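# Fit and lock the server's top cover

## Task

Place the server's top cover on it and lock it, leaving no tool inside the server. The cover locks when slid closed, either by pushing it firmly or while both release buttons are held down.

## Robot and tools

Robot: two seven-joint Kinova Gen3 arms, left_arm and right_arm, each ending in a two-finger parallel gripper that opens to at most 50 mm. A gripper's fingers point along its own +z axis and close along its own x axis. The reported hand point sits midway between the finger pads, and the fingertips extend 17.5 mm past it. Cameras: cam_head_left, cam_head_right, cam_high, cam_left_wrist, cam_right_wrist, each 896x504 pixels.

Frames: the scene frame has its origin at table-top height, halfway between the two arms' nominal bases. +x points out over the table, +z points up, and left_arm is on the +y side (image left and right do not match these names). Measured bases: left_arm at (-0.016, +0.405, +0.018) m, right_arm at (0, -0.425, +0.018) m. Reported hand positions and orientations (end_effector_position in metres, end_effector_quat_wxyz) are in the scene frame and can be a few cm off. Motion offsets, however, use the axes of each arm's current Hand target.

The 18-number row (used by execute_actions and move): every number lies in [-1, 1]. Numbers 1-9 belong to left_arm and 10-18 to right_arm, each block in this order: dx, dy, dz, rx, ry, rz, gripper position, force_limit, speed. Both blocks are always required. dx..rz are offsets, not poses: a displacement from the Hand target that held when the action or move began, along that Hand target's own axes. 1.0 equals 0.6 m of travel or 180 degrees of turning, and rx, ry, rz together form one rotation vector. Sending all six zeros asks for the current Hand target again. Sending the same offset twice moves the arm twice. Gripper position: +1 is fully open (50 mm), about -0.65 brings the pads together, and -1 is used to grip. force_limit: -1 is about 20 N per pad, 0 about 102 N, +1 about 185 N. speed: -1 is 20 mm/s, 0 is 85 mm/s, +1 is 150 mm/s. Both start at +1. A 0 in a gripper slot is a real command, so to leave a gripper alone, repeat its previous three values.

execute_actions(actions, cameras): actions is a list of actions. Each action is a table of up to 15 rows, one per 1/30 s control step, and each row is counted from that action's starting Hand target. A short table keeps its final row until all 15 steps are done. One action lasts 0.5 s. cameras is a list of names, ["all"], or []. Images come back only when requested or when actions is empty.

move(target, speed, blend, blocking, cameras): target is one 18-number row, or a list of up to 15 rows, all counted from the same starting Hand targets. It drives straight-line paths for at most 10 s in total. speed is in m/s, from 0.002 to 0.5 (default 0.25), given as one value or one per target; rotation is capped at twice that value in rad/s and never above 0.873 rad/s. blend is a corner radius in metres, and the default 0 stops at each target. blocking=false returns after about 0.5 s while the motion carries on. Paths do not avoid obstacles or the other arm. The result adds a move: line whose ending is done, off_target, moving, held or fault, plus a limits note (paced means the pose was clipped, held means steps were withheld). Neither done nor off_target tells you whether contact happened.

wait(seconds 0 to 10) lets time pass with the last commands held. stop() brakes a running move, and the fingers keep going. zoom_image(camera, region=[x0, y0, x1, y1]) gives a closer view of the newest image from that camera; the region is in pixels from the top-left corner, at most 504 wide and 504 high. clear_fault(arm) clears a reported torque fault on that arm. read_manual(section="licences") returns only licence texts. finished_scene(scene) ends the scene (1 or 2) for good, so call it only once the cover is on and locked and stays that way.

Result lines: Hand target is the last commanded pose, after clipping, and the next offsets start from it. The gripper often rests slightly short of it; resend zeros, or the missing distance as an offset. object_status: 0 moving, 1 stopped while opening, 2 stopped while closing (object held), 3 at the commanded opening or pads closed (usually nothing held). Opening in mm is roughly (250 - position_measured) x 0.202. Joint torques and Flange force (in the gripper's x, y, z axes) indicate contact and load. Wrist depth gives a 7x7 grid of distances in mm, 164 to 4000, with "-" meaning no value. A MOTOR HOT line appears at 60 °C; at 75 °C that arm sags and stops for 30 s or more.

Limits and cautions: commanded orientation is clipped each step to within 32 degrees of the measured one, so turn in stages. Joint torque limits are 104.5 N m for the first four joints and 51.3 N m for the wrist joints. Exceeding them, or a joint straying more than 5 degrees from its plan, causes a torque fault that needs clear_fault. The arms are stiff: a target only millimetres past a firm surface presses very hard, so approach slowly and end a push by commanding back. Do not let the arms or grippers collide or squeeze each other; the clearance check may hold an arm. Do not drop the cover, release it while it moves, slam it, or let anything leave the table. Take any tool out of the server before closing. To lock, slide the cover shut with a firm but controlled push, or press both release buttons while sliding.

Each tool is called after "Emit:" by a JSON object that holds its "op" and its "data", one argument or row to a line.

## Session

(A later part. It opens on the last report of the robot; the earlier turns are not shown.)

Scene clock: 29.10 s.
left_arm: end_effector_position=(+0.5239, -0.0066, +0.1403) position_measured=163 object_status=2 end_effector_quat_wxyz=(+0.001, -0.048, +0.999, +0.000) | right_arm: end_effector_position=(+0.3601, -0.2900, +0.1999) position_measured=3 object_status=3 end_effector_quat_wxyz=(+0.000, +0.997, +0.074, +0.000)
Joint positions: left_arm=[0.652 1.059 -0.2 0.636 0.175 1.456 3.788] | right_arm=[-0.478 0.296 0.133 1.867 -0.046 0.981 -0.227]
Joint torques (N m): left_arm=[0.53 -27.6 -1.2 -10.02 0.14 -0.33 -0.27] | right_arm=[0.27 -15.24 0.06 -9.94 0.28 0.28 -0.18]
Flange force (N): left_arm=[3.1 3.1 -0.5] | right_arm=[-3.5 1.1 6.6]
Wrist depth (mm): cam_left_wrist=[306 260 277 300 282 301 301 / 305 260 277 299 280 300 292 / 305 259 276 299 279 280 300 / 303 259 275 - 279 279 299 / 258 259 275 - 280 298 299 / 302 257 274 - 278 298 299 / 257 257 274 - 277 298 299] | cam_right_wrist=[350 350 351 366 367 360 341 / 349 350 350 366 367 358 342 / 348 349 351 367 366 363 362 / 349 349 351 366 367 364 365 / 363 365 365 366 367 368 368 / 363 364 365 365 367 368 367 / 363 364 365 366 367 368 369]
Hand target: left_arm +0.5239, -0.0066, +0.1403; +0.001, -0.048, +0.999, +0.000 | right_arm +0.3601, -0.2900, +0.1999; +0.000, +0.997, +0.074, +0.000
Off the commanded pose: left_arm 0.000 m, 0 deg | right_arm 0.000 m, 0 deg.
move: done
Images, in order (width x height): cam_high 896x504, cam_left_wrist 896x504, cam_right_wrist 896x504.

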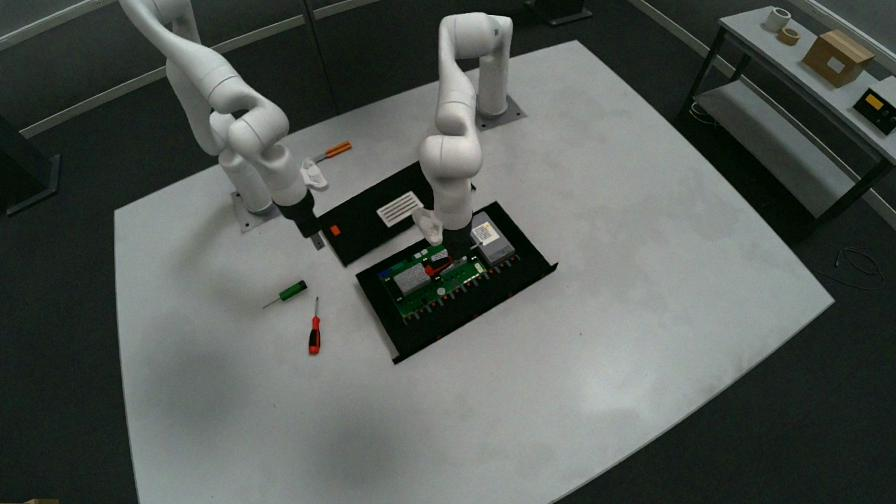

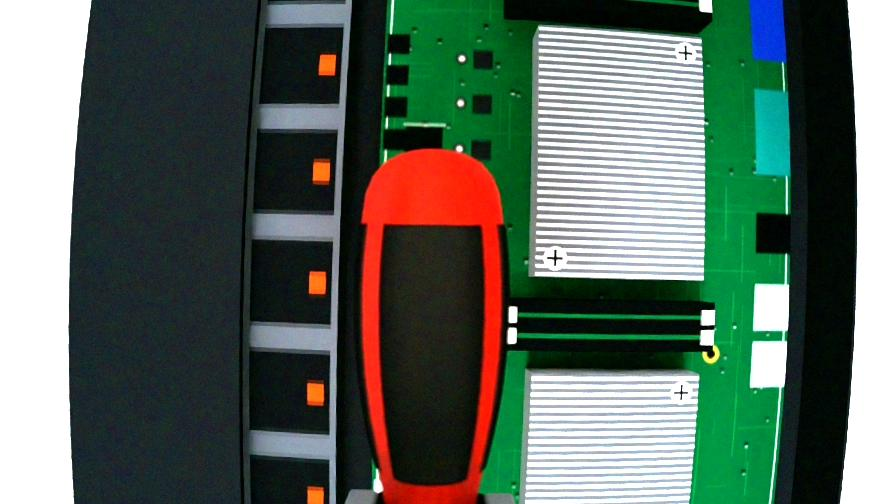

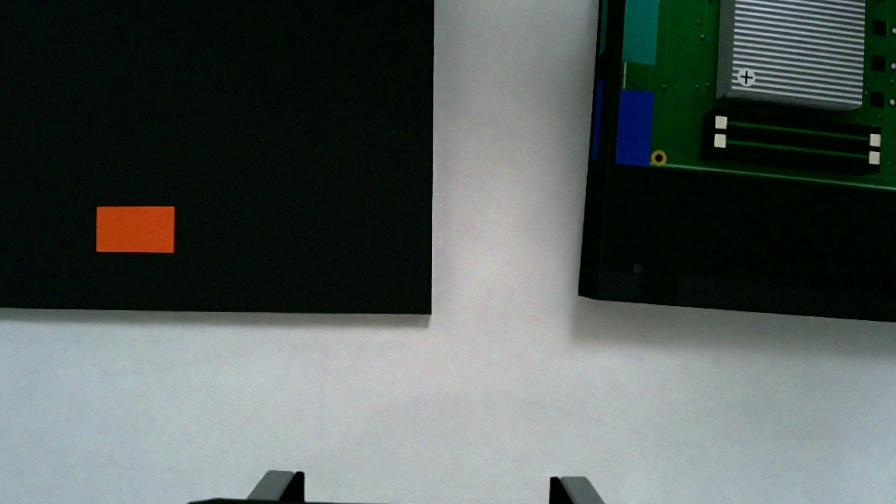

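Emit:
{"op": "move", "data": {
  "target": [
    [-0.02847,0.71155,0,0,0,0,-1,-0.6,-0.5,-0.15995,-0.01902,0.1665,0,0,-0.0031,1,0,0],
    [-0.02847,0.71155,0.1505,0,0,0,-1,-0.6,-0.5,-0.15995,-0.01902,0.2657,0,0,-0.0031,1,0,0],
    [-0.02847,0.71155,0.19917,0,0,0,-1,-0.6,-0.5,-0.15995,-0.01902,0.299,0,0,-0.0031,1,0,0],
    [-0.02847,0.71155,0.19917,0,0,0,1,0,0,-0.15995,-0.01902,0.299,0,0,-0.0031,1,0,0],
    [-0.02847,0.71155,0.0838,0,0,0,1,0,0,-0.15995,-0.01902,0.299,0,0,-0.0031,1,0,0],
    [0.45628,0.44175,-0.0995,0,0,-0.01944,1,0,0,-0.15995,-0.01902,0.299,0,0,-0.0031,1,0,0]
  ],
  "speed": [0.35,0.25,0.05,0.1,0.25,0.35],
  "blend": [0.02,0.003,0,0,0.02,0],
  "cameras": ["cam_left_wrist","cam_right_wrist","cam_high"]
}}

Scene clock: 37.40 s.
left_arm: end_effector_position=(+0.2260, +0.2311, +0.1994) position_measured=3 object_status=3 end_effector_quat_wxyz=(+0.000, -0.078, +0.997, +0.000) | right_arm: end_effector_position=(+0.2634, -0.2929, +0.0206) position_measured=3 object_status=3 end_effector_quat_wxyz=(+0.000, +0.997, +0.078, +0.000)
Joint positions: left_arm=[0.689 0.116 -0.185 2.107 0.027 0.92 3.805] | right_arm=[-0.528 0.566 0.038 2.357 -0.091 0.22 -0.299]
Joint torques (N m): left_arm=[0.7 -9.73 -0.72 -7.77 0.01 -0.25 -0.09] | right_arm=[0.28 -14.54 -0.03 -4.03 0.34 0.29 -0.19]
Flange force (N): left_arm=[0.4 0.7 -1.7] | right_arm=[-6.1 0.8 6.1]
Wrist depth (mm): cam_left_wrist=[336 368 369 354 355 355 371 / 336 368 367 354 354 355 371 / 361 367 366 353 354 354 369 / 360 365 364 353 353 353 369 / 364 364 366 366 367 368 369 / 364 363 365 366 365 367 367 / 362 363 364 366 365 366 368] | cam_right_wrist=[171 171 171 172 172 173 173 / 171 171 171 172 172 173 173 / 171 171 172 172 172 173 173 / 171 171 172 172 172 173 173 / 171 171 171 172 172 173 173 / 171 171 171 172 172 173 173 / 185 186 186 187 187 188 188]
Hand target: left_arm +0.2259, +0.2311, +0.1994; +0.001, -0.078, +0.997, +0.000 | right_arm +0.2634, -0.2929, +0.0206; +0.000, +0.997, +0.078, +0.000
Off the commanded pose: left_arm 0.000 m, 0 deg | right_arm 0.000 m, 0 deg.
move: done
Images, in order (width x height): cam_high 896x504, cam_left_wrist 896x504, cam_right_wrist 896x504.

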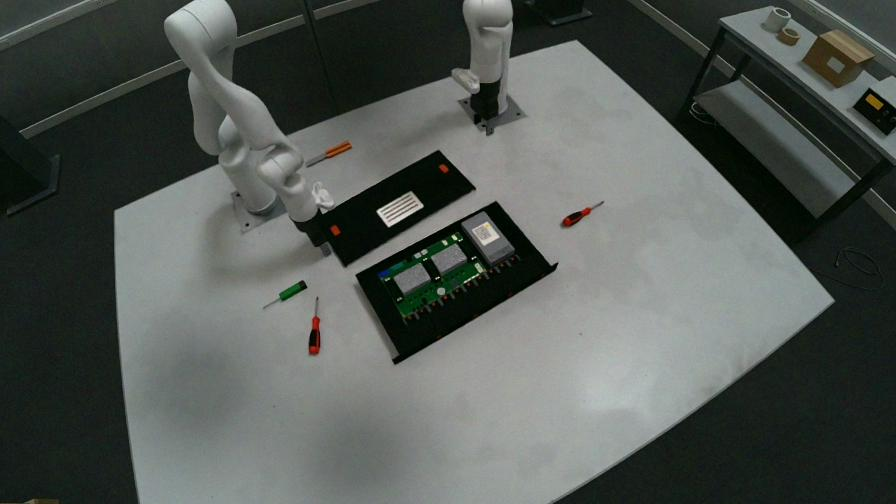

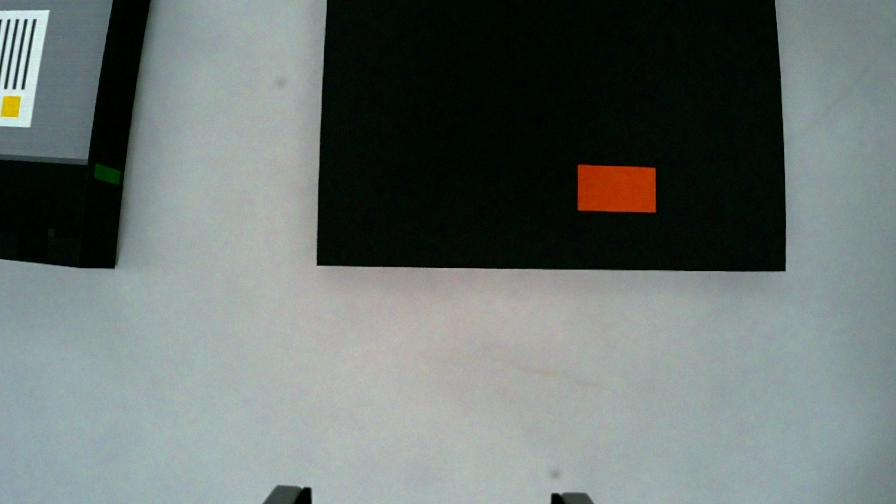

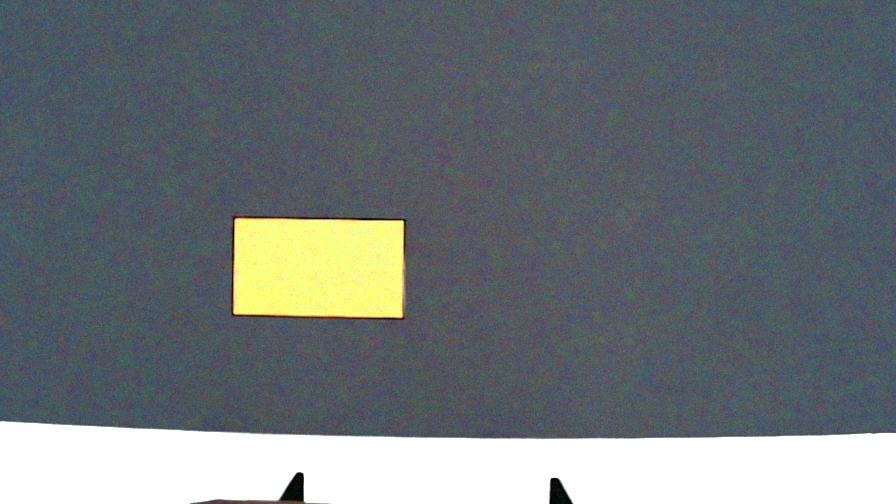

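Emit:
{"op": "zoom_image", "data": {
  "camera": "cam_left_wrist",
  "region": [0, 120, 200, 300]
}}

Emit:
{"op": "zoom_image", "data": {
  "camera": "cam_high",
  "region": [320, 140, 570, 370]
}}

Scaled by 2.520 from the camera's 896x504 image, which has a finer 1280x720 frame.

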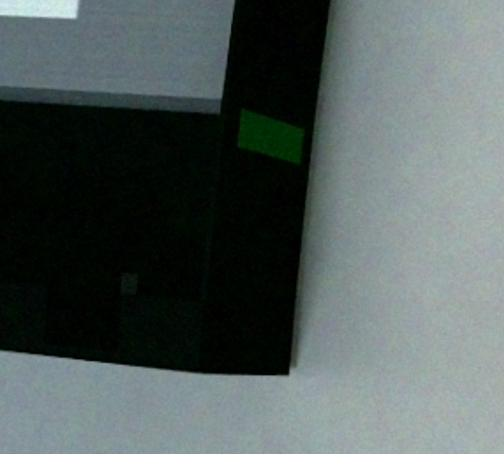

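Scaled by 2.016 from the camera's 896x504 image, which has a finer 1280x720 frame.

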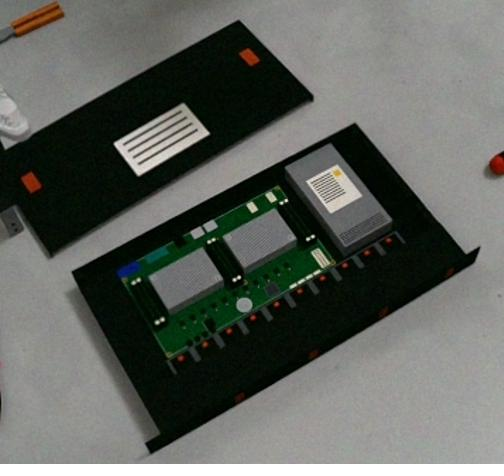

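Emit:
{"op": "move", "data": {
  "target": [-0.37577,-0.0256,0.13233,0,0,0.0275,1,0,0,0.41068,0.04497,-0.16567,0,0,0.02222,1,0,0],
  "speed": 0.4,
  "cameras": ["cam_left_wrist","cam_right_wrist"]
}}

Scene clock: 42.27 s.
left_arm: end_effector_position=(+0.4511, +0.2511, +0.1203) position_measured=3 object_status=3 end_effector_quat_wxyz=(+0.001, -0.035, +0.999, +0.000) | right_arm: end_effector_position=(+0.5110, -0.2809, +0.1199) position_measured=3 object_status=3 end_effector_quat_wxyz=(+0.000, +0.999, +0.044, +0.000)
Joint positions: left_arm=[0.382 0.626 -0.207 1.614 0.153 0.916 3.349] | right_arm=[-0.331 0.697 0.099 1.469 -0.076 0.98 -0.174]
Joint torques (N m): left_arm=[0.47 -19.49 -1.53 -7.62 0.11 -0.26 -0.28] | right_arm=[0.36 -22.91 0.48 -9.49 0.33 0.27 -0.21]
Flange force (N): left_arm=[0.2 0.3 -1.6] | right_arm=[-3.8 0.5 4.8]
Wrist depth (mm): cam_left_wrist=[241 258 258 259 258 260 291 / 256 257 258 258 259 259 291 / 265 282 283 283 284 264 290 / 240 282 283 283 284 284 289 / 285 282 286 286 287 288 288 / 284 285 285 285 286 287 288 / 284 284 285 285 286 286 287] | cam_right_wrist=[284 277 259 260 279 256 241 / 284 281 281 282 280 257 240 / 284 281 281 281 282 283 241 / 283 280 281 240 281 282 241 / 283 284 285 285 286 286 287 / 283 284 285 285 286 287 287 / 283 284 284 285 286 286 287]
Hand target: left_arm +0.4511, +0.2511, +0.1203; +0.001, -0.035, +0.999, +0.000 | right_arm +0.5111, -0.2809, +0.1199; +0.000, +0.999, +0.044, +0.000
Off the commanded pose: left_arm 0.000 m, 0 deg | right_arm 0.000 m, 0 deg.
move: done
Images, in order (width x height): cam_left_wrist 896x504, cam_right_wrist 896x504.

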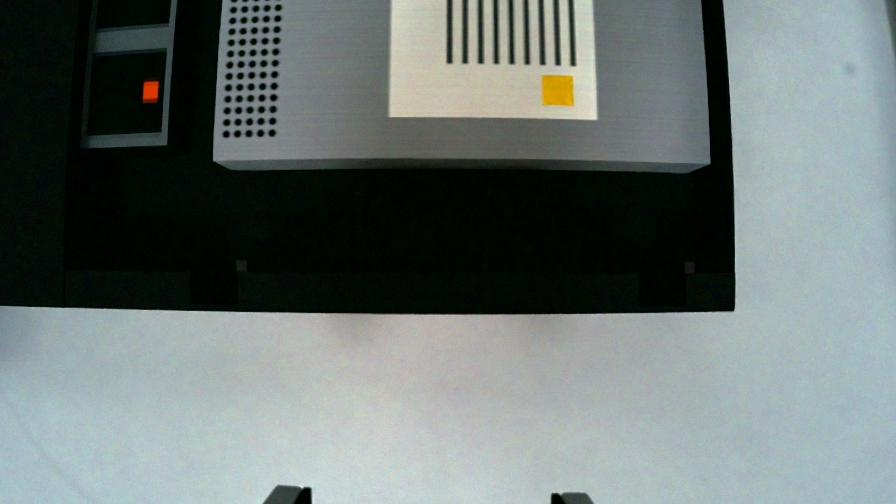

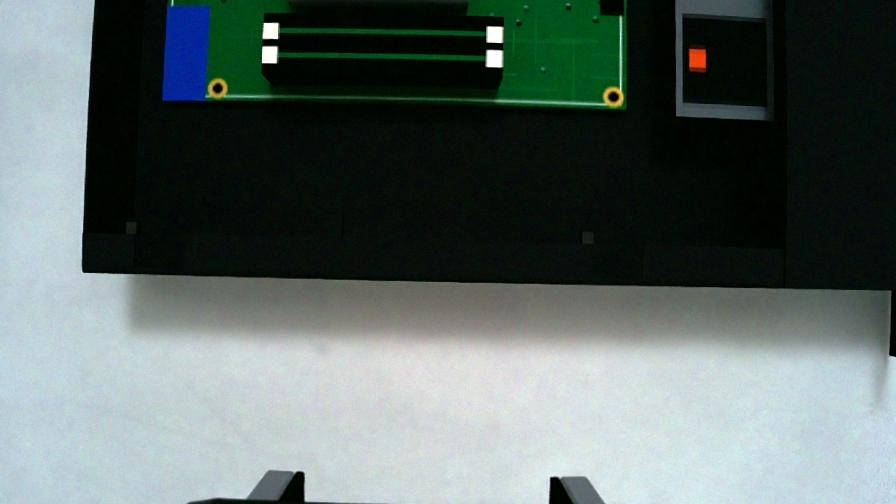

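Emit:
{"op": "zoom_image", "data": {
  "camera": "cam_right_wrist",
  "region": [70, 190, 350, 300]
}}

Emit:
{"op": "zoom_image", "data": {
  "camera": "cam_right_wrist",
  "region": [540, 190, 820, 300]
}}

Emit:
{"op": "zoom_image", "data": {
  "camera": "cam_left_wrist",
  "region": [40, 220, 320, 330]
}}

Emit:
{"op": "zoom_image", "data": {
  "camera": "cam_left_wrist",
  "region": [560, 220, 840, 330]
}}

Scaled by 1.800 from the camera's 896x504 image, which has a finer 1280x720 frame.

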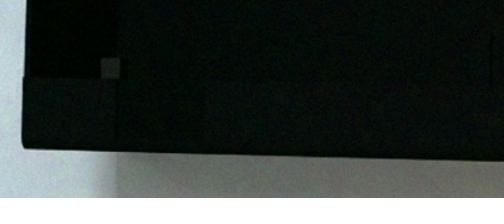

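Scaled by 1.800 from the camera's 896x504 image, which has a finer 1280x720 frame.

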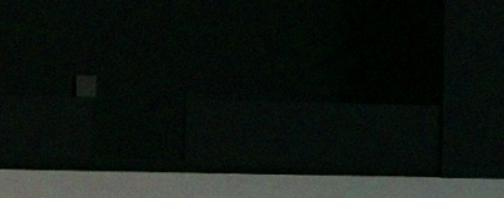

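Scaled by 1.800 from the camera's 896x504 image, which has a finer 1280x720 frame.

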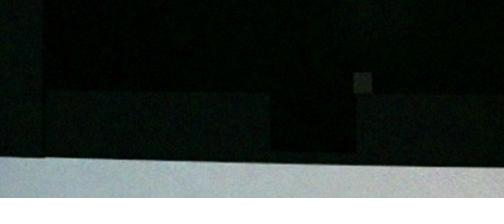

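Scaled by 1.800 from the camera's 896x504 image, which has a finer 1280x720 frame.

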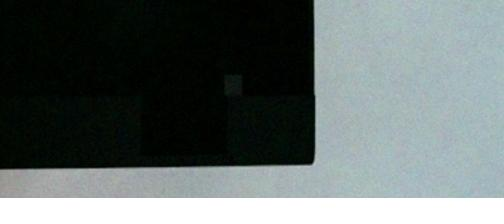

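Emit:
{"op": "zoom_image", "data": {
  "camera": "cam_left_wrist",
  "region": [0, 290, 120, 330]
}}

Emit:
{"op": "zoom_image", "data": {
  "camera": "cam_left_wrist",
  "region": [200, 290, 320, 330]
}}

Emit:
{"op": "zoom_image", "data": {
  "camera": "cam_left_wrist",
  "region": [400, 290, 520, 330]
}}

Emit:
{"op": "zoom_image", "data": {
  "camera": "cam_left_wrist",
  "region": [620, 290, 740, 330]
}}

Scaled by 4.200 from the camera's 896x504 image, which has a finer 1280x720 frame.

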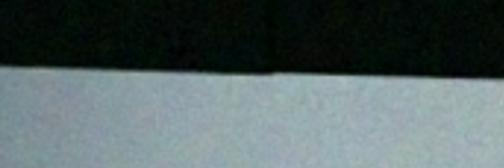

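Scaled by 4.200 from the camera's 896x504 image, which has a finer 1280x720 frame.

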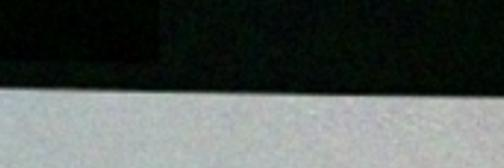

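Scaled by 4.200 from the camera's 896x504 image, which has a finer 1280x720 frame.

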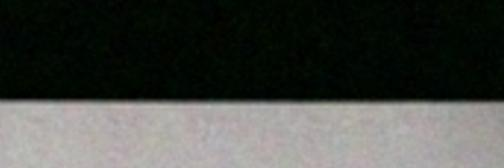

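Scaled by 4.200 from the camera's 896x504 image, which has a finer 1280x720 frame.

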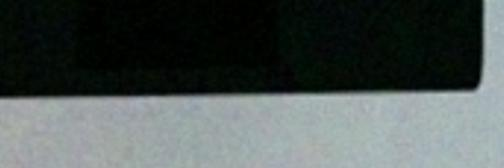

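Emit:
{"op": "zoom_image", "data": {
  "camera": "cam_right_wrist",
  "region": [76, 255, 196, 295]
}}

Emit:
{"op": "zoom_image", "data": {
  "camera": "cam_right_wrist",
  "region": [290, 260, 410, 300]
}}

Emit:
{"op": "zoom_image", "data": {
  "camera": "cam_right_wrist",
  "region": [500, 260, 620, 300]
}}

Emit:
{"op": "zoom_image", "data": {
  "camera": "cam_right_wrist",
  "region": [700, 265, 820, 305]
}}

Scaled by 4.200 from the camera's 896x504 image, which has a finer 1280x720 frame.

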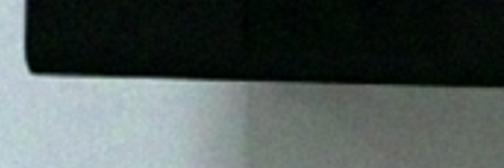

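Scaled by 4.200 from the camera's 896x504 image, which has a finer 1280x720 frame.

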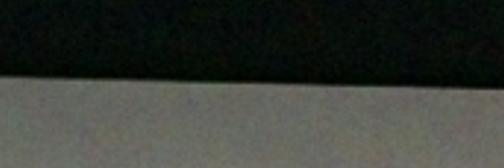

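Scaled by 4.200 from the camera's 896x504 image, which has a finer 1280x720 frame.

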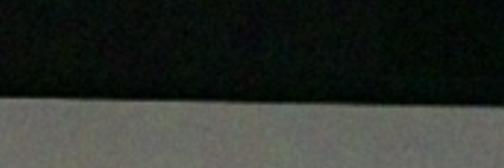

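Scaled by 4.200 from the camera's 896x504 image, which has a finer 1280x720 frame.

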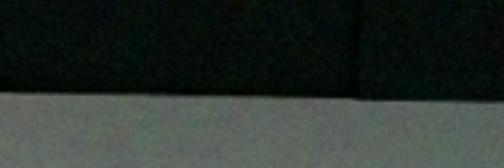

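Emit:
{"op": "move", "data": {
  "target": [
    [0.45802,-0.06988,0.11717,0,0,-0.02883,1,0,0,-0.41255,-0.00957,0.1165,0,0,-0.02306,1,0,0],
    [0.45802,-0.07988,0.16633,0,0,-0.02883,1,0,0,-0.41255,-0.01957,0.16567,0,0,-0.02306,1,0,0]
  ],
  "speed": [0.4,0.12],
  "blend": [0.005,0],
  "cameras": ["cam_left_wrist","cam_right_wrist"]
}}

Scene clock: 57.17 s.
left_arm: end_effector_position=(+0.1805, +0.1838, +0.0203) position_measured=3 object_status=3 end_effector_quat_wxyz=(+0.001, -0.080, +0.997, +0.000) | right_arm: end_effector_position=(+0.2634, -0.2908, +0.0206) position_measured=3 object_status=3 end_effector_quat_wxyz=(+0.000, +0.997, +0.080, +0.000)
Joint positions: left_arm=[0.839 0.567 -0.128 2.352 0.3 0.235 3.76] | right_arm=[-0.532 0.566 0.035 2.354 -0.085 0.223 -0.309]
Joint torques (N m): left_arm=[0.52 -12.91 -0.8 -2.24 0.14 -0.25 -0.3] | right_arm=[0.25 -14.76 -0.09 -4.05 0.33 0.23 -0.2]
Flange force (N): left_arm=[-0.6 1.5 -1.5] | right_arm=[-5.7 0.8 6.5]
Wrist depth (mm): cam_left_wrist=[173 173 173 174 174 174 175 / 172 173 173 173 174 174 174 / 172 172 173 173 173 173 174 / 172 172 172 172 173 173 174 / 171 172 172 172 173 173 173 / 171 171 172 172 172 172 173 / 185 185 171 186 181 186 187] | cam_right_wrist=[171 171 171 172 172 173 173 / 171 171 172 172 172 173 173 / 171 171 172 172 172 173 173 / 171 171 171 172 172 173 173 / 171 171 171 172 172 173 173 / 170 171 172 172 172 173 173 / 185 186 186 187 178 187 188]
Hand target: left_arm +0.1805, +0.1838, +0.0202; +0.001, -0.080, +0.997, +0.000 | right_arm +0.2634, -0.2908, +0.0206; +0.000, +0.997, +0.080, +0.000
Off the commanded pose: left_arm 0.000 m, 0 deg | right_arm 0.000 m, 0 deg.
move: done
Images, in order (width x height): cam_left_wrist 896x504, cam_right_wrist 896x504.

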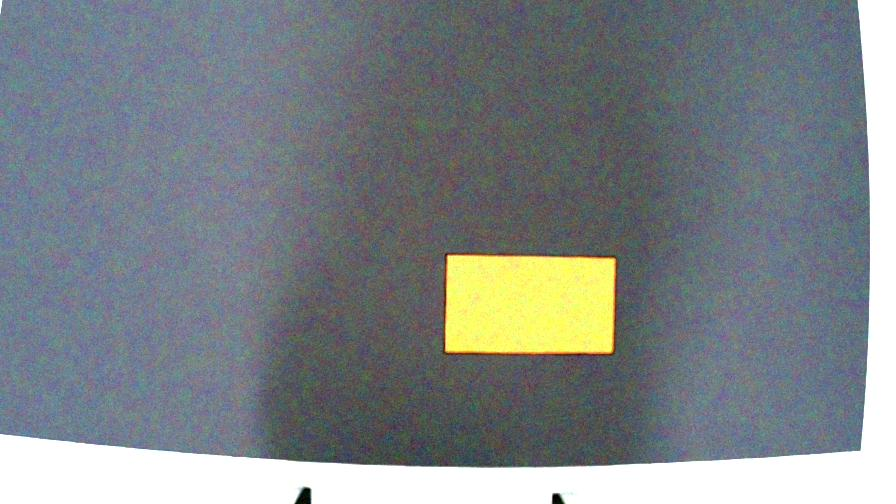

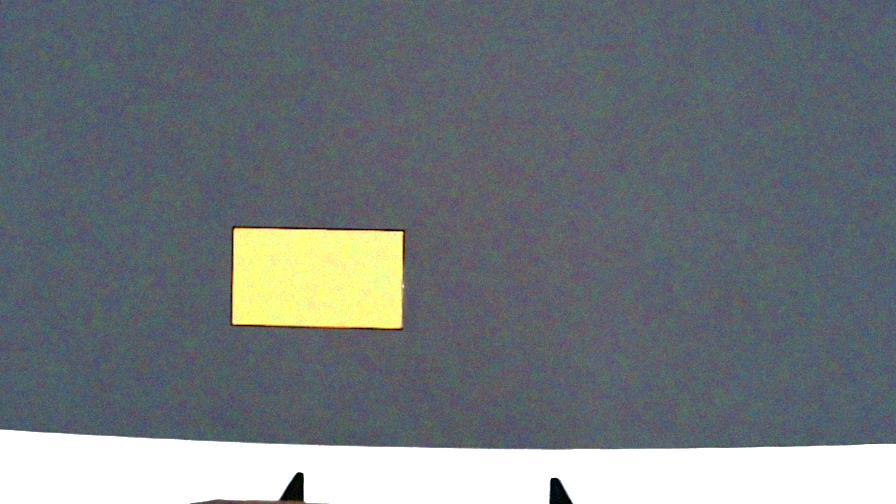

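Emit:
{"op": "move", "data": {
  "target": [0,-0.0125,0,0,0,0,1,0,0,0,-0.015,0,0,0,0,1,0,0],
  "speed": 0.025
}}

Scene clock: 58.20 s.
left_arm: end_effector_position=(+0.1817, +0.1765, +0.0202) position_measured=3 object_status=3 end_effector_quat_wxyz=(+0.000, -0.080, +0.997, +0.000) | right_arm: end_effector_position=(+0.2619, -0.2820, +0.0205) position_measured=3 object_status=3 end_effector_quat_wxyz=(+0.000, +0.997, +0.080, +0.000)
Joint positions: left_arm=[0.86 0.572 -0.137 2.332 0.301 0.251 3.774] | right_arm=[-0.563 0.569 0.04 2.346 -0.093 0.229 -0.329]
Joint torques (N m): left_arm=[1.34 -13.97 0.4 -4.35 0.23 -0.96 -0.37] | right_arm=[-1.59 -14.97 -3.04 -6.14 -0.55 -0.61 -0.58]
Flange force (N): left_arm=[-0.8 5.5 -2.1] | right_arm=[-6.2 8.8 3.4]
Wrist depth (mm): cam_left_wrist=[173 173 173 173 174 174 175 / 172 172 173 173 173 174 174 / 172 172 172 173 173 174 174 / 171 172 172 172 173 173 173 / 171 172 172 172 172 173 173 / 170 171 171 172 172 172 172 / 170 170 171 171 172 172 172] | cam_right_wrist=[171 171 172 172 172 173 173 / 171 171 172 172 172 172 173 / 171 171 171 172 172 172 173 / 171 171 171 172 172 172 173 / 171 171 171 172 172 172 173 / 170 171 171 172 172 172 173 / 170 171 171 172 172 172 173]
Hand target: left_arm +0.1817, +0.1765, +0.0202; +0.001, -0.080, +0.997, +0.000 | right_arm +0.2620, -0.2819, +0.0206; +0.000, +0.997, +0.080, +0.000
Off the commanded pose: left_arm 0.000 m, 0 deg | right_arm 0.000 m, 0 deg.
move: done

Emit:
{"op": "move", "data": {
  "target": [0,-0.0055,0,0,0,0,1,0,0,0,-0.0055,0,0,0,0,1,0,0],
  "speed": 0.03
}}

Scene clock: 59.00 s.
left_arm: end_effector_position=(+0.1821, +0.1734, +0.0202) position_measured=3 object_status=3 end_effector_quat_wxyz=(+0.000, -0.080, +0.997, +0.000) | right_arm: end_effector_position=(+0.2614, -0.2789, +0.0205) position_measured=3 object_status=3 end_effector_quat_wxyz=(+0.000, +0.997, +0.080, +0.000)
Joint positions: left_arm=[0.869 0.575 -0.14 2.323 0.301 0.258 3.781] | right_arm=[-0.574 0.57 0.041 2.342 -0.096 0.232 -0.336]
Joint torques (N m): left_arm=[10.14 -20.76 13.81 -26.23 4.06 -8.76 -0.71] | right_arm=[-17.04 -17.33 -25.52 -19.88 -5.95 -6.55 -1.61]
Flange force (N): left_arm=[-4.6 52.7 -18.2] | right_arm=[-5.0 66.5 -13.5]
Wrist depth (mm): cam_left_wrist=[171 171 172 172 173 173 174 / 171 171 172 172 172 173 173 / 170 171 171 171 172 172 173 / 170 171 171 172 172 173 173 / 170 170 171 171 171 172 172 / 170 170 170 171 171 172 172 / 169 170 170 170 171 171 172] | cam_right_wrist=[170 171 171 171 172 172 172 / 170 171 171 171 172 172 172 / 170 171 171 171 172 172 172 / 170 171 171 171 172 172 172 / 170 171 171 171 172 172 172 / 170 171 171 171 172 172 172 / 170 171 171 171 172 172 173]
Hand target: left_arm +0.1822, +0.1732, +0.0203; +0.001, -0.080, +0.997, +0.000 | right_arm +0.2615, -0.2787, +0.0206; +0.000, +0.997, +0.080, +0.000
Off the commanded pose: left_arm 0.000 m, 0 deg | right_arm 0.000 m, 0 deg.
move: done

Emit:
{"op": "move", "data": {
  "target": [0,0,-0.025,0,0,0,1,0,0,0,0,-0.025,0,0,0,1,0,0],
  "speed": 0.05,
  "cameras": ["cam_left_wrist","cam_right_wrist"]
}}

Scene clock: 60.80 s.
left_arm: end_effector_position=(+0.1822, +0.1732, +0.0352) position_measured=3 object_status=3 end_effector_quat_wxyz=(+0.001, -0.080, +0.997, +0.000) | right_arm: end_effector_position=(+0.2615, -0.2787, +0.0355) position_measured=3 object_status=3 end_effector_quat_wxyz=(+0.000, +0.997, +0.080, +0.000)
Joint positions: left_arm=[0.895 0.529 -0.172 2.313 0.282 0.315 3.797] | right_arm=[-0.584 0.522 0.052 2.333 -0.091 0.288 -0.34]
Joint torques (N m): left_arm=[9.97 -27.67 12.52 -31.03 4.51 -10.59 -0.65] | right_arm=[-13.27 -23.24 -19.29 -21.21 -5.71 -6.43 -1.39]
Flange force (N): left_arm=[-1.6 56.2 3.6] | right_arm=[-9.4 54.2 11.0]
Wrist depth (mm): cam_left_wrist=[171 171 172 172 172 173 173 / 171 171 171 171 172 173 173 / 170 170 171 172 172 172 173 / 170 170 171 171 172 172 172 / 170 170 171 171 171 172 172 / 170 170 170 170 171 172 172 / 169 170 170 170 171 171 172] | cam_right_wrist=[170 171 171 171 172 172 172 / 171 171 171 171 172 172 173 / 170 171 171 171 172 172 172 / 170 171 171 172 172 172 172 / 170 171 171 171 172 172 172 / 170 171 171 171 172 172 172 / 171 171 171 171 172 172 173]
Hand target: left_arm +0.1822, +0.1732, +0.0352; +0.001, -0.080, +0.997, +0.000 | right_arm +0.2615, -0.2787, +0.0355; +0.000, +0.997, +0.080, +0.000
Off the commanded pose: left_arm 0.000 m, 0 deg | right_arm 0.000 m, 0 deg.
move: done
Images, in order (width x height): cam_left_wrist 896x504, cam_right_wrist 896x504.

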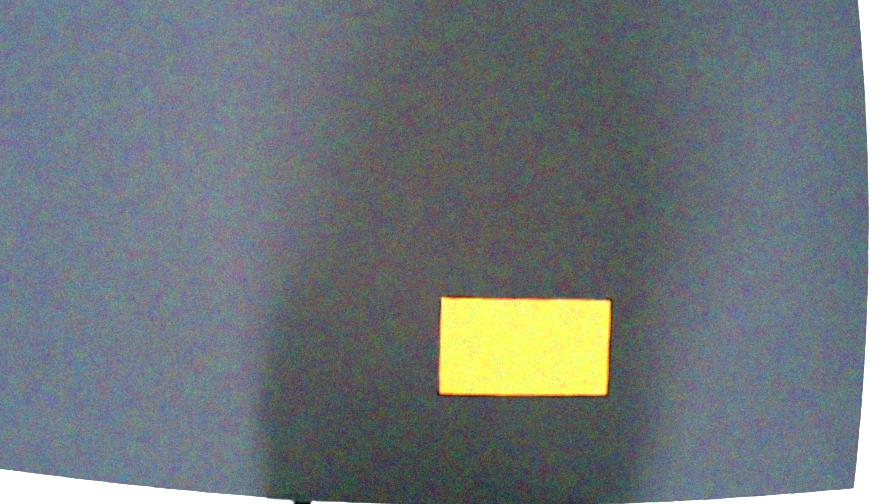

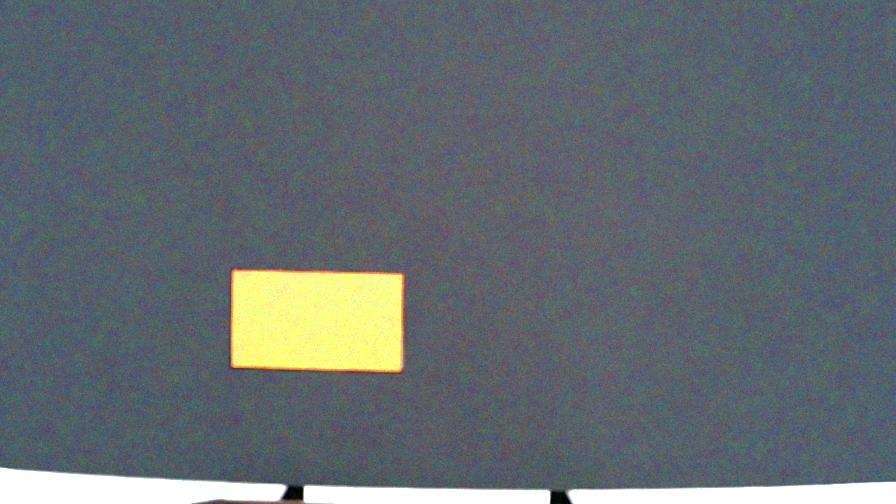

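Emit:
{"op": "move", "data": {
  "target": [
    [0,0,-0.09083,0,0,0,1,0,0,0,0,-0.09083,0,0,0,1,0,0],
    [-0.4509,-0.00125,-0.09083,0,0,0.0232,1,0,0,0.39172,-0.0002,-0.09083,0,0,0.02347,1,0,0]
  ],
  "speed": [0.15,0.22],
  "blend": [0.012,0],
  "cameras": ["cam_high","cam_left_wrist","cam_right_wrist"]
}}

Scene clock: 63.40 s.
left_arm: end_effector_position=(+0.4493, +0.2159, +0.0900) position_measured=3 object_status=3 end_effector_quat_wxyz=(+0.001, -0.044, +0.999, +0.000) | right_arm: end_effector_position=(+0.4935, -0.2412, +0.0899) position_measured=3 object_status=3 end_effector_quat_wxyz=(+0.000, +0.999, +0.043, +0.000)
Joint positions: left_arm=[0.462 0.693 -0.23 1.605 0.193 0.864 3.405] | right_arm=[-0.424 0.732 0.116 1.517 -0.099 0.899 -0.238]
Joint torques (N m): left_arm=[13.55 -27.08 13.21 -18.26 9.47 -4.1 0.93] | right_arm=[-17.98 -27.36 -18.82 -14.65 -8.43 -1.2 0.43]
Flange force (N): left_arm=[5.7 35.1 3.3] | right_arm=[-1.8 35.0 9.2]
Wrist depth (mm): cam_left_wrist=[171 172 172 172 173 173 174 / 171 172 172 172 172 173 173 / 171 171 171 172 172 173 173 / 170 171 171 171 172 172 173 / 170 171 171 171 172 172 172 / 170 170 171 171 171 172 172 / 170 170 170 171 171 171 172] | cam_right_wrist=[170 170 171 171 172 172 172 / 170 171 171 171 172 172 173 / 170 170 171 171 172 172 173 / 170 170 171 171 172 172 172 / 170 171 171 171 172 172 172 / 170 170 171 171 172 172 173 / 170 171 171 171 172 172 172]
Hand target: left_arm +0.4493, +0.2159, +0.0900; +0.001, -0.044, +0.999, +0.000 | right_arm +0.4935, -0.2412, +0.0900; +0.000, +0.999, +0.043, +0.000
Off the commanded pose: left_arm 0.000 m, 0 deg | right_arm 0.000 m, 0 deg.
move: done
Images, in order (width x height): cam_high 896x504, cam_left_wrist 896x504, cam_right_wrist 896x504.

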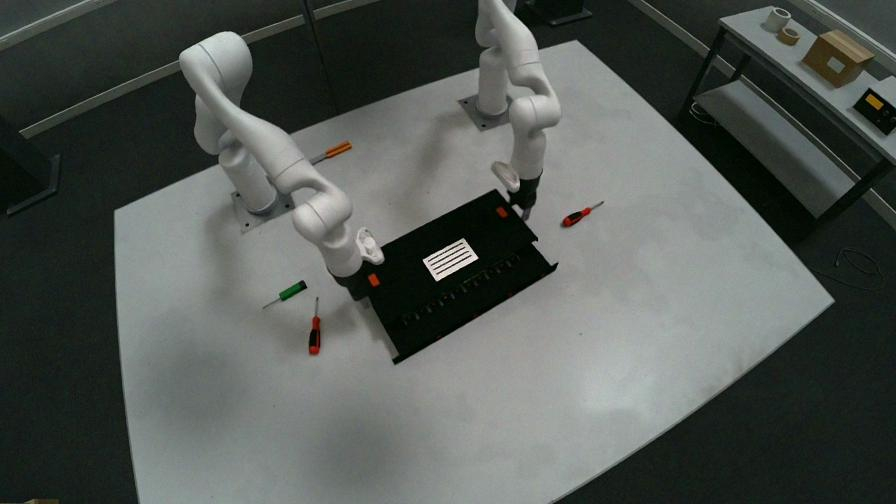

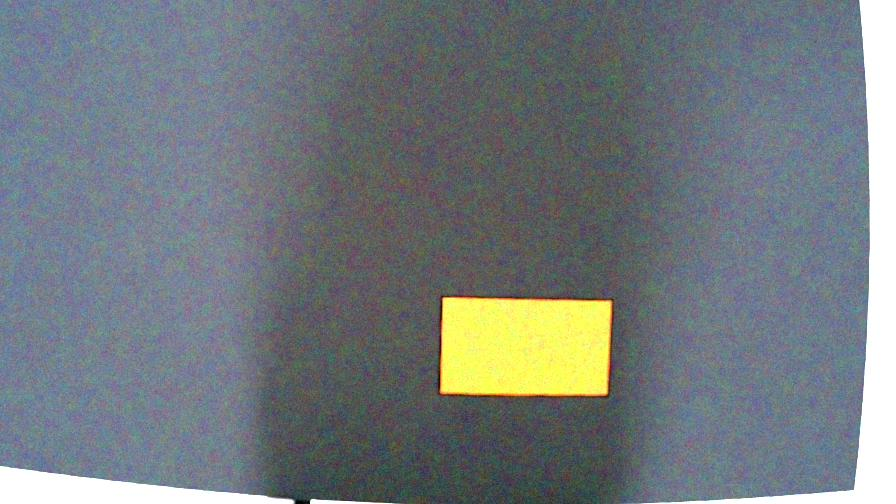

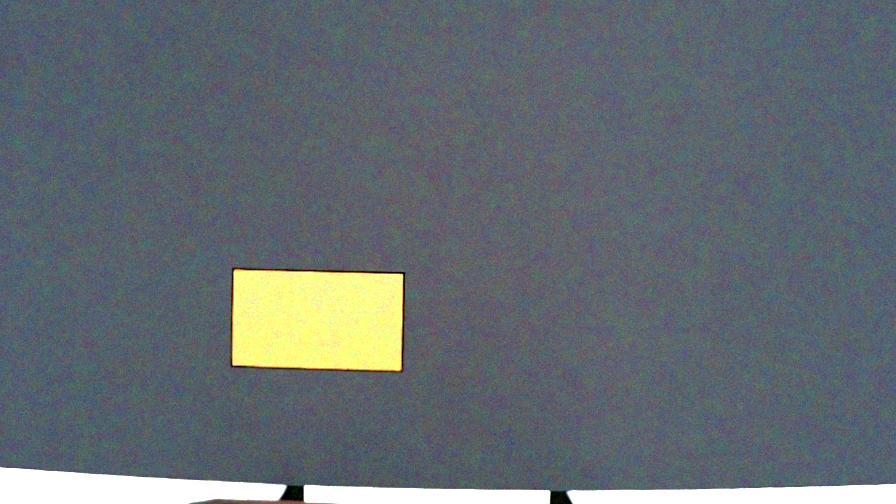

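Emit:
{"op": "move", "data": {
  "target": [0,-0.0015,0.0312,0,0,0,1,0,0,0,-0.0015,0.0312,0,0,0,1,0,0],
  "speed": 0.08,
  "cameras": ["cam_high","cam_head_left","cam_head_right"]
}}

Emit:
{"op": "zoom_image", "data": {
  "camera": "cam_high",
  "region": [490, 180, 570, 280]
}}

Emit:
{"op": "zoom_image", "data": {
  "camera": "cam_high",
  "region": [350, 270, 450, 370]
}}

Scene clock: 64.40 s.
left_arm: end_effector_position=(+0.4494, +0.2150, +0.0713) position_measured=3 object_status=3 end_effector_quat_wxyz=(+0.001, -0.044, +0.999, +0.000) | right_arm: end_effector_position=(+0.4934, -0.2403, +0.0713) position_measured=3 object_status=3 end_effector_quat_wxyz=(+0.000, +0.999, +0.043, +0.000)
Joint positions: left_arm=[0.459 0.723 -0.223 1.619 0.202 0.821 3.399] | right_arm=[-0.423 0.761 0.113 1.531 -0.102 0.856 -0.237]
Joint torques (N m): left_arm=[17.32 -28.89 17.79 -20.45 11.65 -4.8 1.23] | right_arm=[-22.26 -28.17 -23.83 -16.06 -10.64 -1.82 0.1]
Flange force (N): left_arm=[5.9 44.3 3.3] | right_arm=[-2.6 44.2 8.6]
Wrist depth (mm): cam_left_wrist=[171 172 172 172 173 173 173 / 171 171 172 172 172 173 173 / 171 171 171 172 172 172 173 / 170 171 171 171 172 172 173 / 170 171 171 171 172 172 172 / 170 170 170 171 171 172 172 / 170 170 170 171 171 172 171] | cam_right_wrist=[170 171 171 171 172 172 172 / 170 171 171 171 172 172 172 / 170 171 171 171 172 172 172 / 170 171 171 171 172 172 173 / 170 171 171 171 172 172 172 / 170 171 171 171 172 172 173 / 170 171 171 171 172 172 172]
Hand target: left_arm +0.4494, +0.2150, +0.0713; +0.001, -0.044, +0.999, +0.000 | right_arm +0.4934, -0.2403, +0.0712; +0.000, +0.999, +0.043, +0.000
Off the commanded pose: left_arm 0.000 m, 0 deg | right_arm 0.000 m, 0 deg.
move: done
Images, in order (width x height): cam_head_left 896x504, cam_head_right 896x504, cam_high 896x504.

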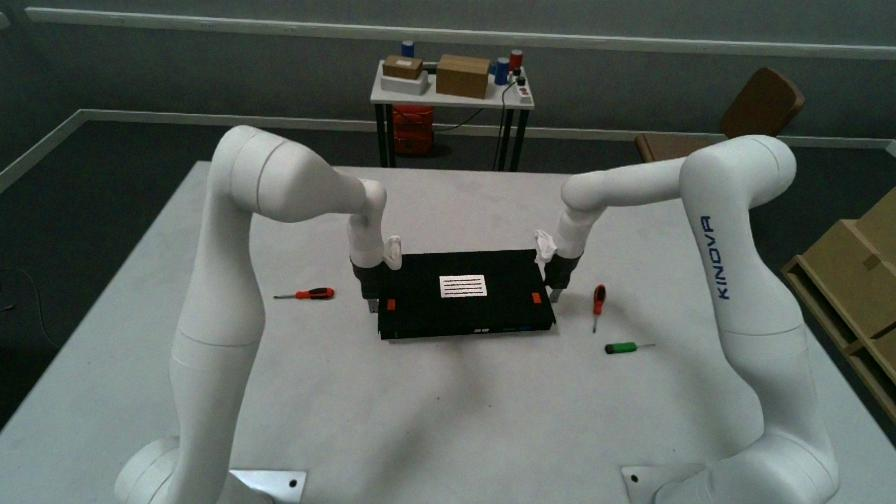

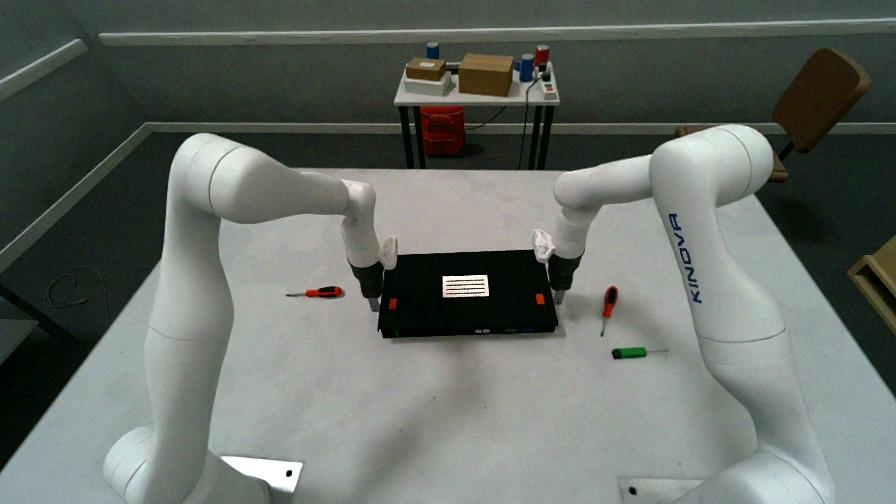

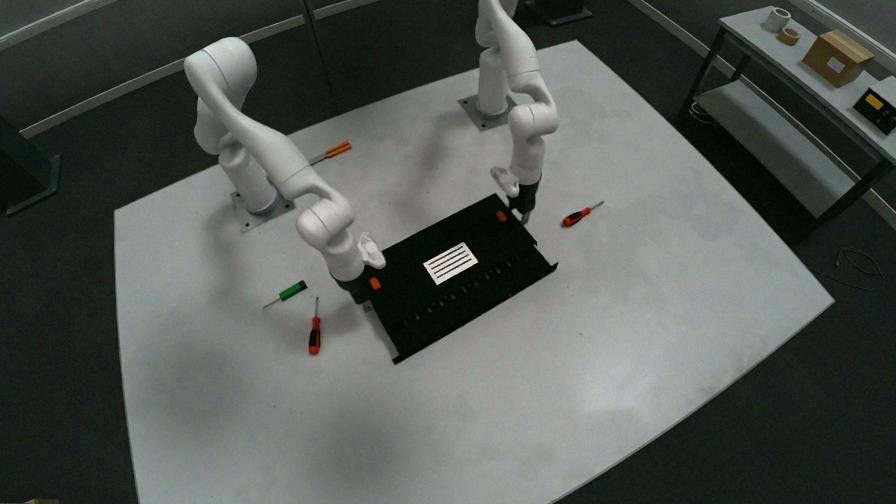

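Scaled by 5.040 from the camera's 896x504 image, which has a finer 1280x720 frame.

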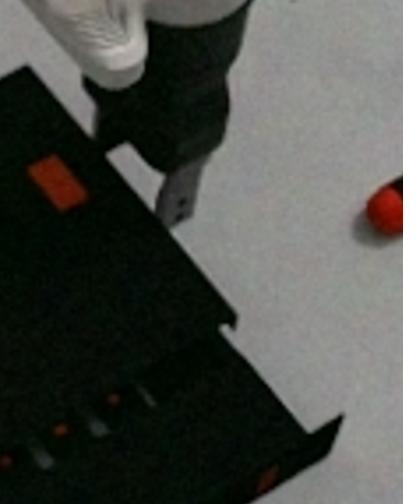

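Scaled by 5.040 from the camera's 896x504 image, which has a finer 1280x720 frame.

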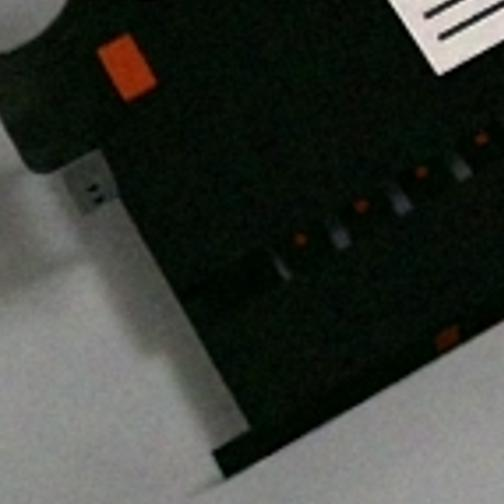

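Emit:
{"op": "move", "data": {
  "target": [0,-0.004,0.0075,0,0,0,1,0,0,0,0.004,0.0075,0,0,0,1,0,0],
  "speed": 0.05,
  "cameras": ["cam_high","cam_head_left"]
}}

Emit:
{"op": "zoom_image", "data": {
  "camera": "cam_high",
  "region": [490, 180, 570, 280]
}}

Emit:
{"op": "zoom_image", "data": {
  "camera": "cam_high",
  "region": [350, 270, 450, 370]
}}

Emit:
{"op": "zoom_image", "data": {
  "camera": "cam_head_left",
  "region": [360, 240, 580, 350]
}}

Scene clock: 70.77 s.
left_arm: end_effector_position=(+0.4496, +0.2126, +0.0668) position_measured=3 object_status=3 end_effector_quat_wxyz=(+0.001, -0.044, +0.999, +0.000) | right_arm: end_effector_position=(+0.4936, -0.2426, +0.0668) position_measured=3 object_status=3 end_effector_quat_wxyz=(+0.000, +0.999, +0.043, +0.000)
Joint positions: left_arm=[0.462 0.733 -0.222 1.618 0.205 0.812 3.402] | right_arm=[-0.418 0.767 0.111 1.537 -0.103 0.844 -0.232]
Joint torques (N m): left_arm=[17.24 -29 17.77 -20.47 11.54 -4.86 1.23] | right_arm=[-22.11 -28.47 -23.86 -15.8 -10.44 -1.73 0.12]
Flange force (N): left_arm=[5.9 44.2 2.9] | right_arm=[-1.9 43.6 8.9]
Wrist depth (mm): cam_left_wrist=[171 171 172 172 173 173 173 / 171 171 172 172 172 173 173 / 171 171 171 172 172 172 173 / 170 171 171 171 172 172 172 / 170 170 171 171 171 172 172 / 170 170 171 171 171 172 172 / 170 170 170 171 171 171 172] | cam_right_wrist=[170 171 171 171 171 172 172 / 170 171 171 171 172 172 172 / 170 170 171 171 172 172 172 / 170 171 171 171 172 172 173 / 170 171 171 171 172 172 173 / 170 170 171 171 172 172 172 / 170 171 171 171 172 172 173]
Hand target: left_arm +0.4496, +0.2126, +0.0668; +0.001, -0.044, +0.999, +0.000 | right_arm +0.4936, -0.2427, +0.0667; +0.000, +0.999, +0.043, +0.000
Off the commanded pose: left_arm 0.000 m, 0 deg | right_arm 0.000 m, 0 deg.
move: done
Images, in order (width x height): cam_head_left 896x504, cam_high 896x504.

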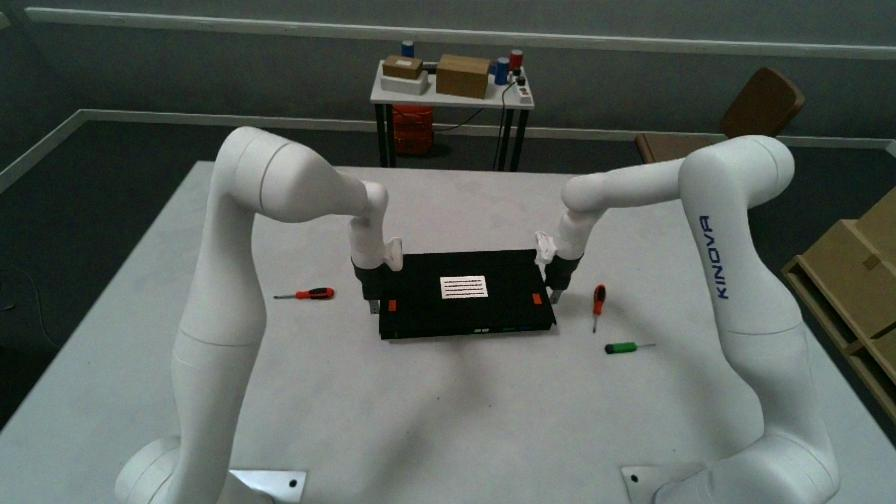

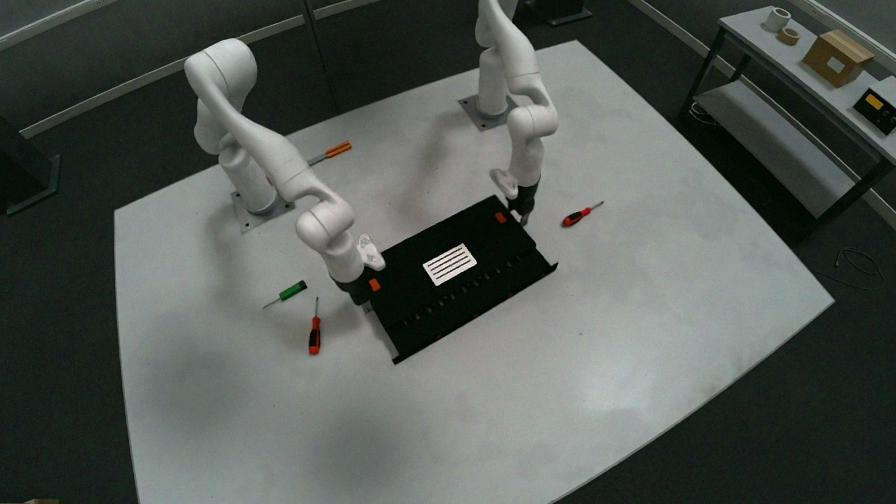

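Scaled by 5.040 from the camera's 896x504 image, which has a finer 1280x720 frame.

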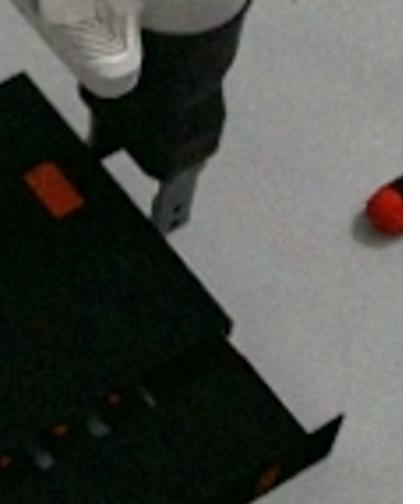

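Scaled by 5.040 from the camera's 896x504 image, which has a finer 1280x720 frame.

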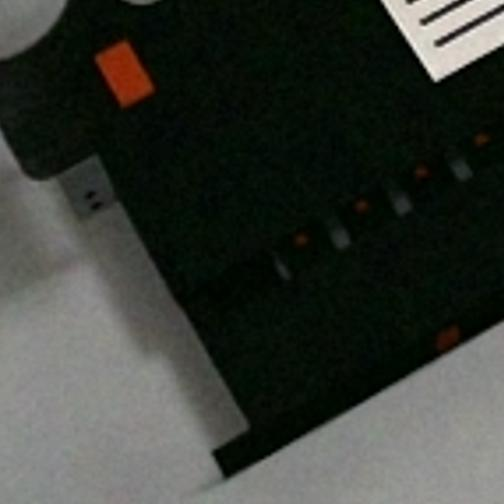

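Scaled by 2.291 from the camera's 896x504 image, which has a finer 1280x720 frame.

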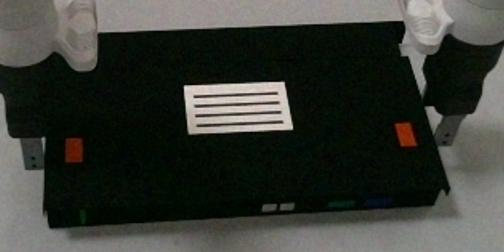

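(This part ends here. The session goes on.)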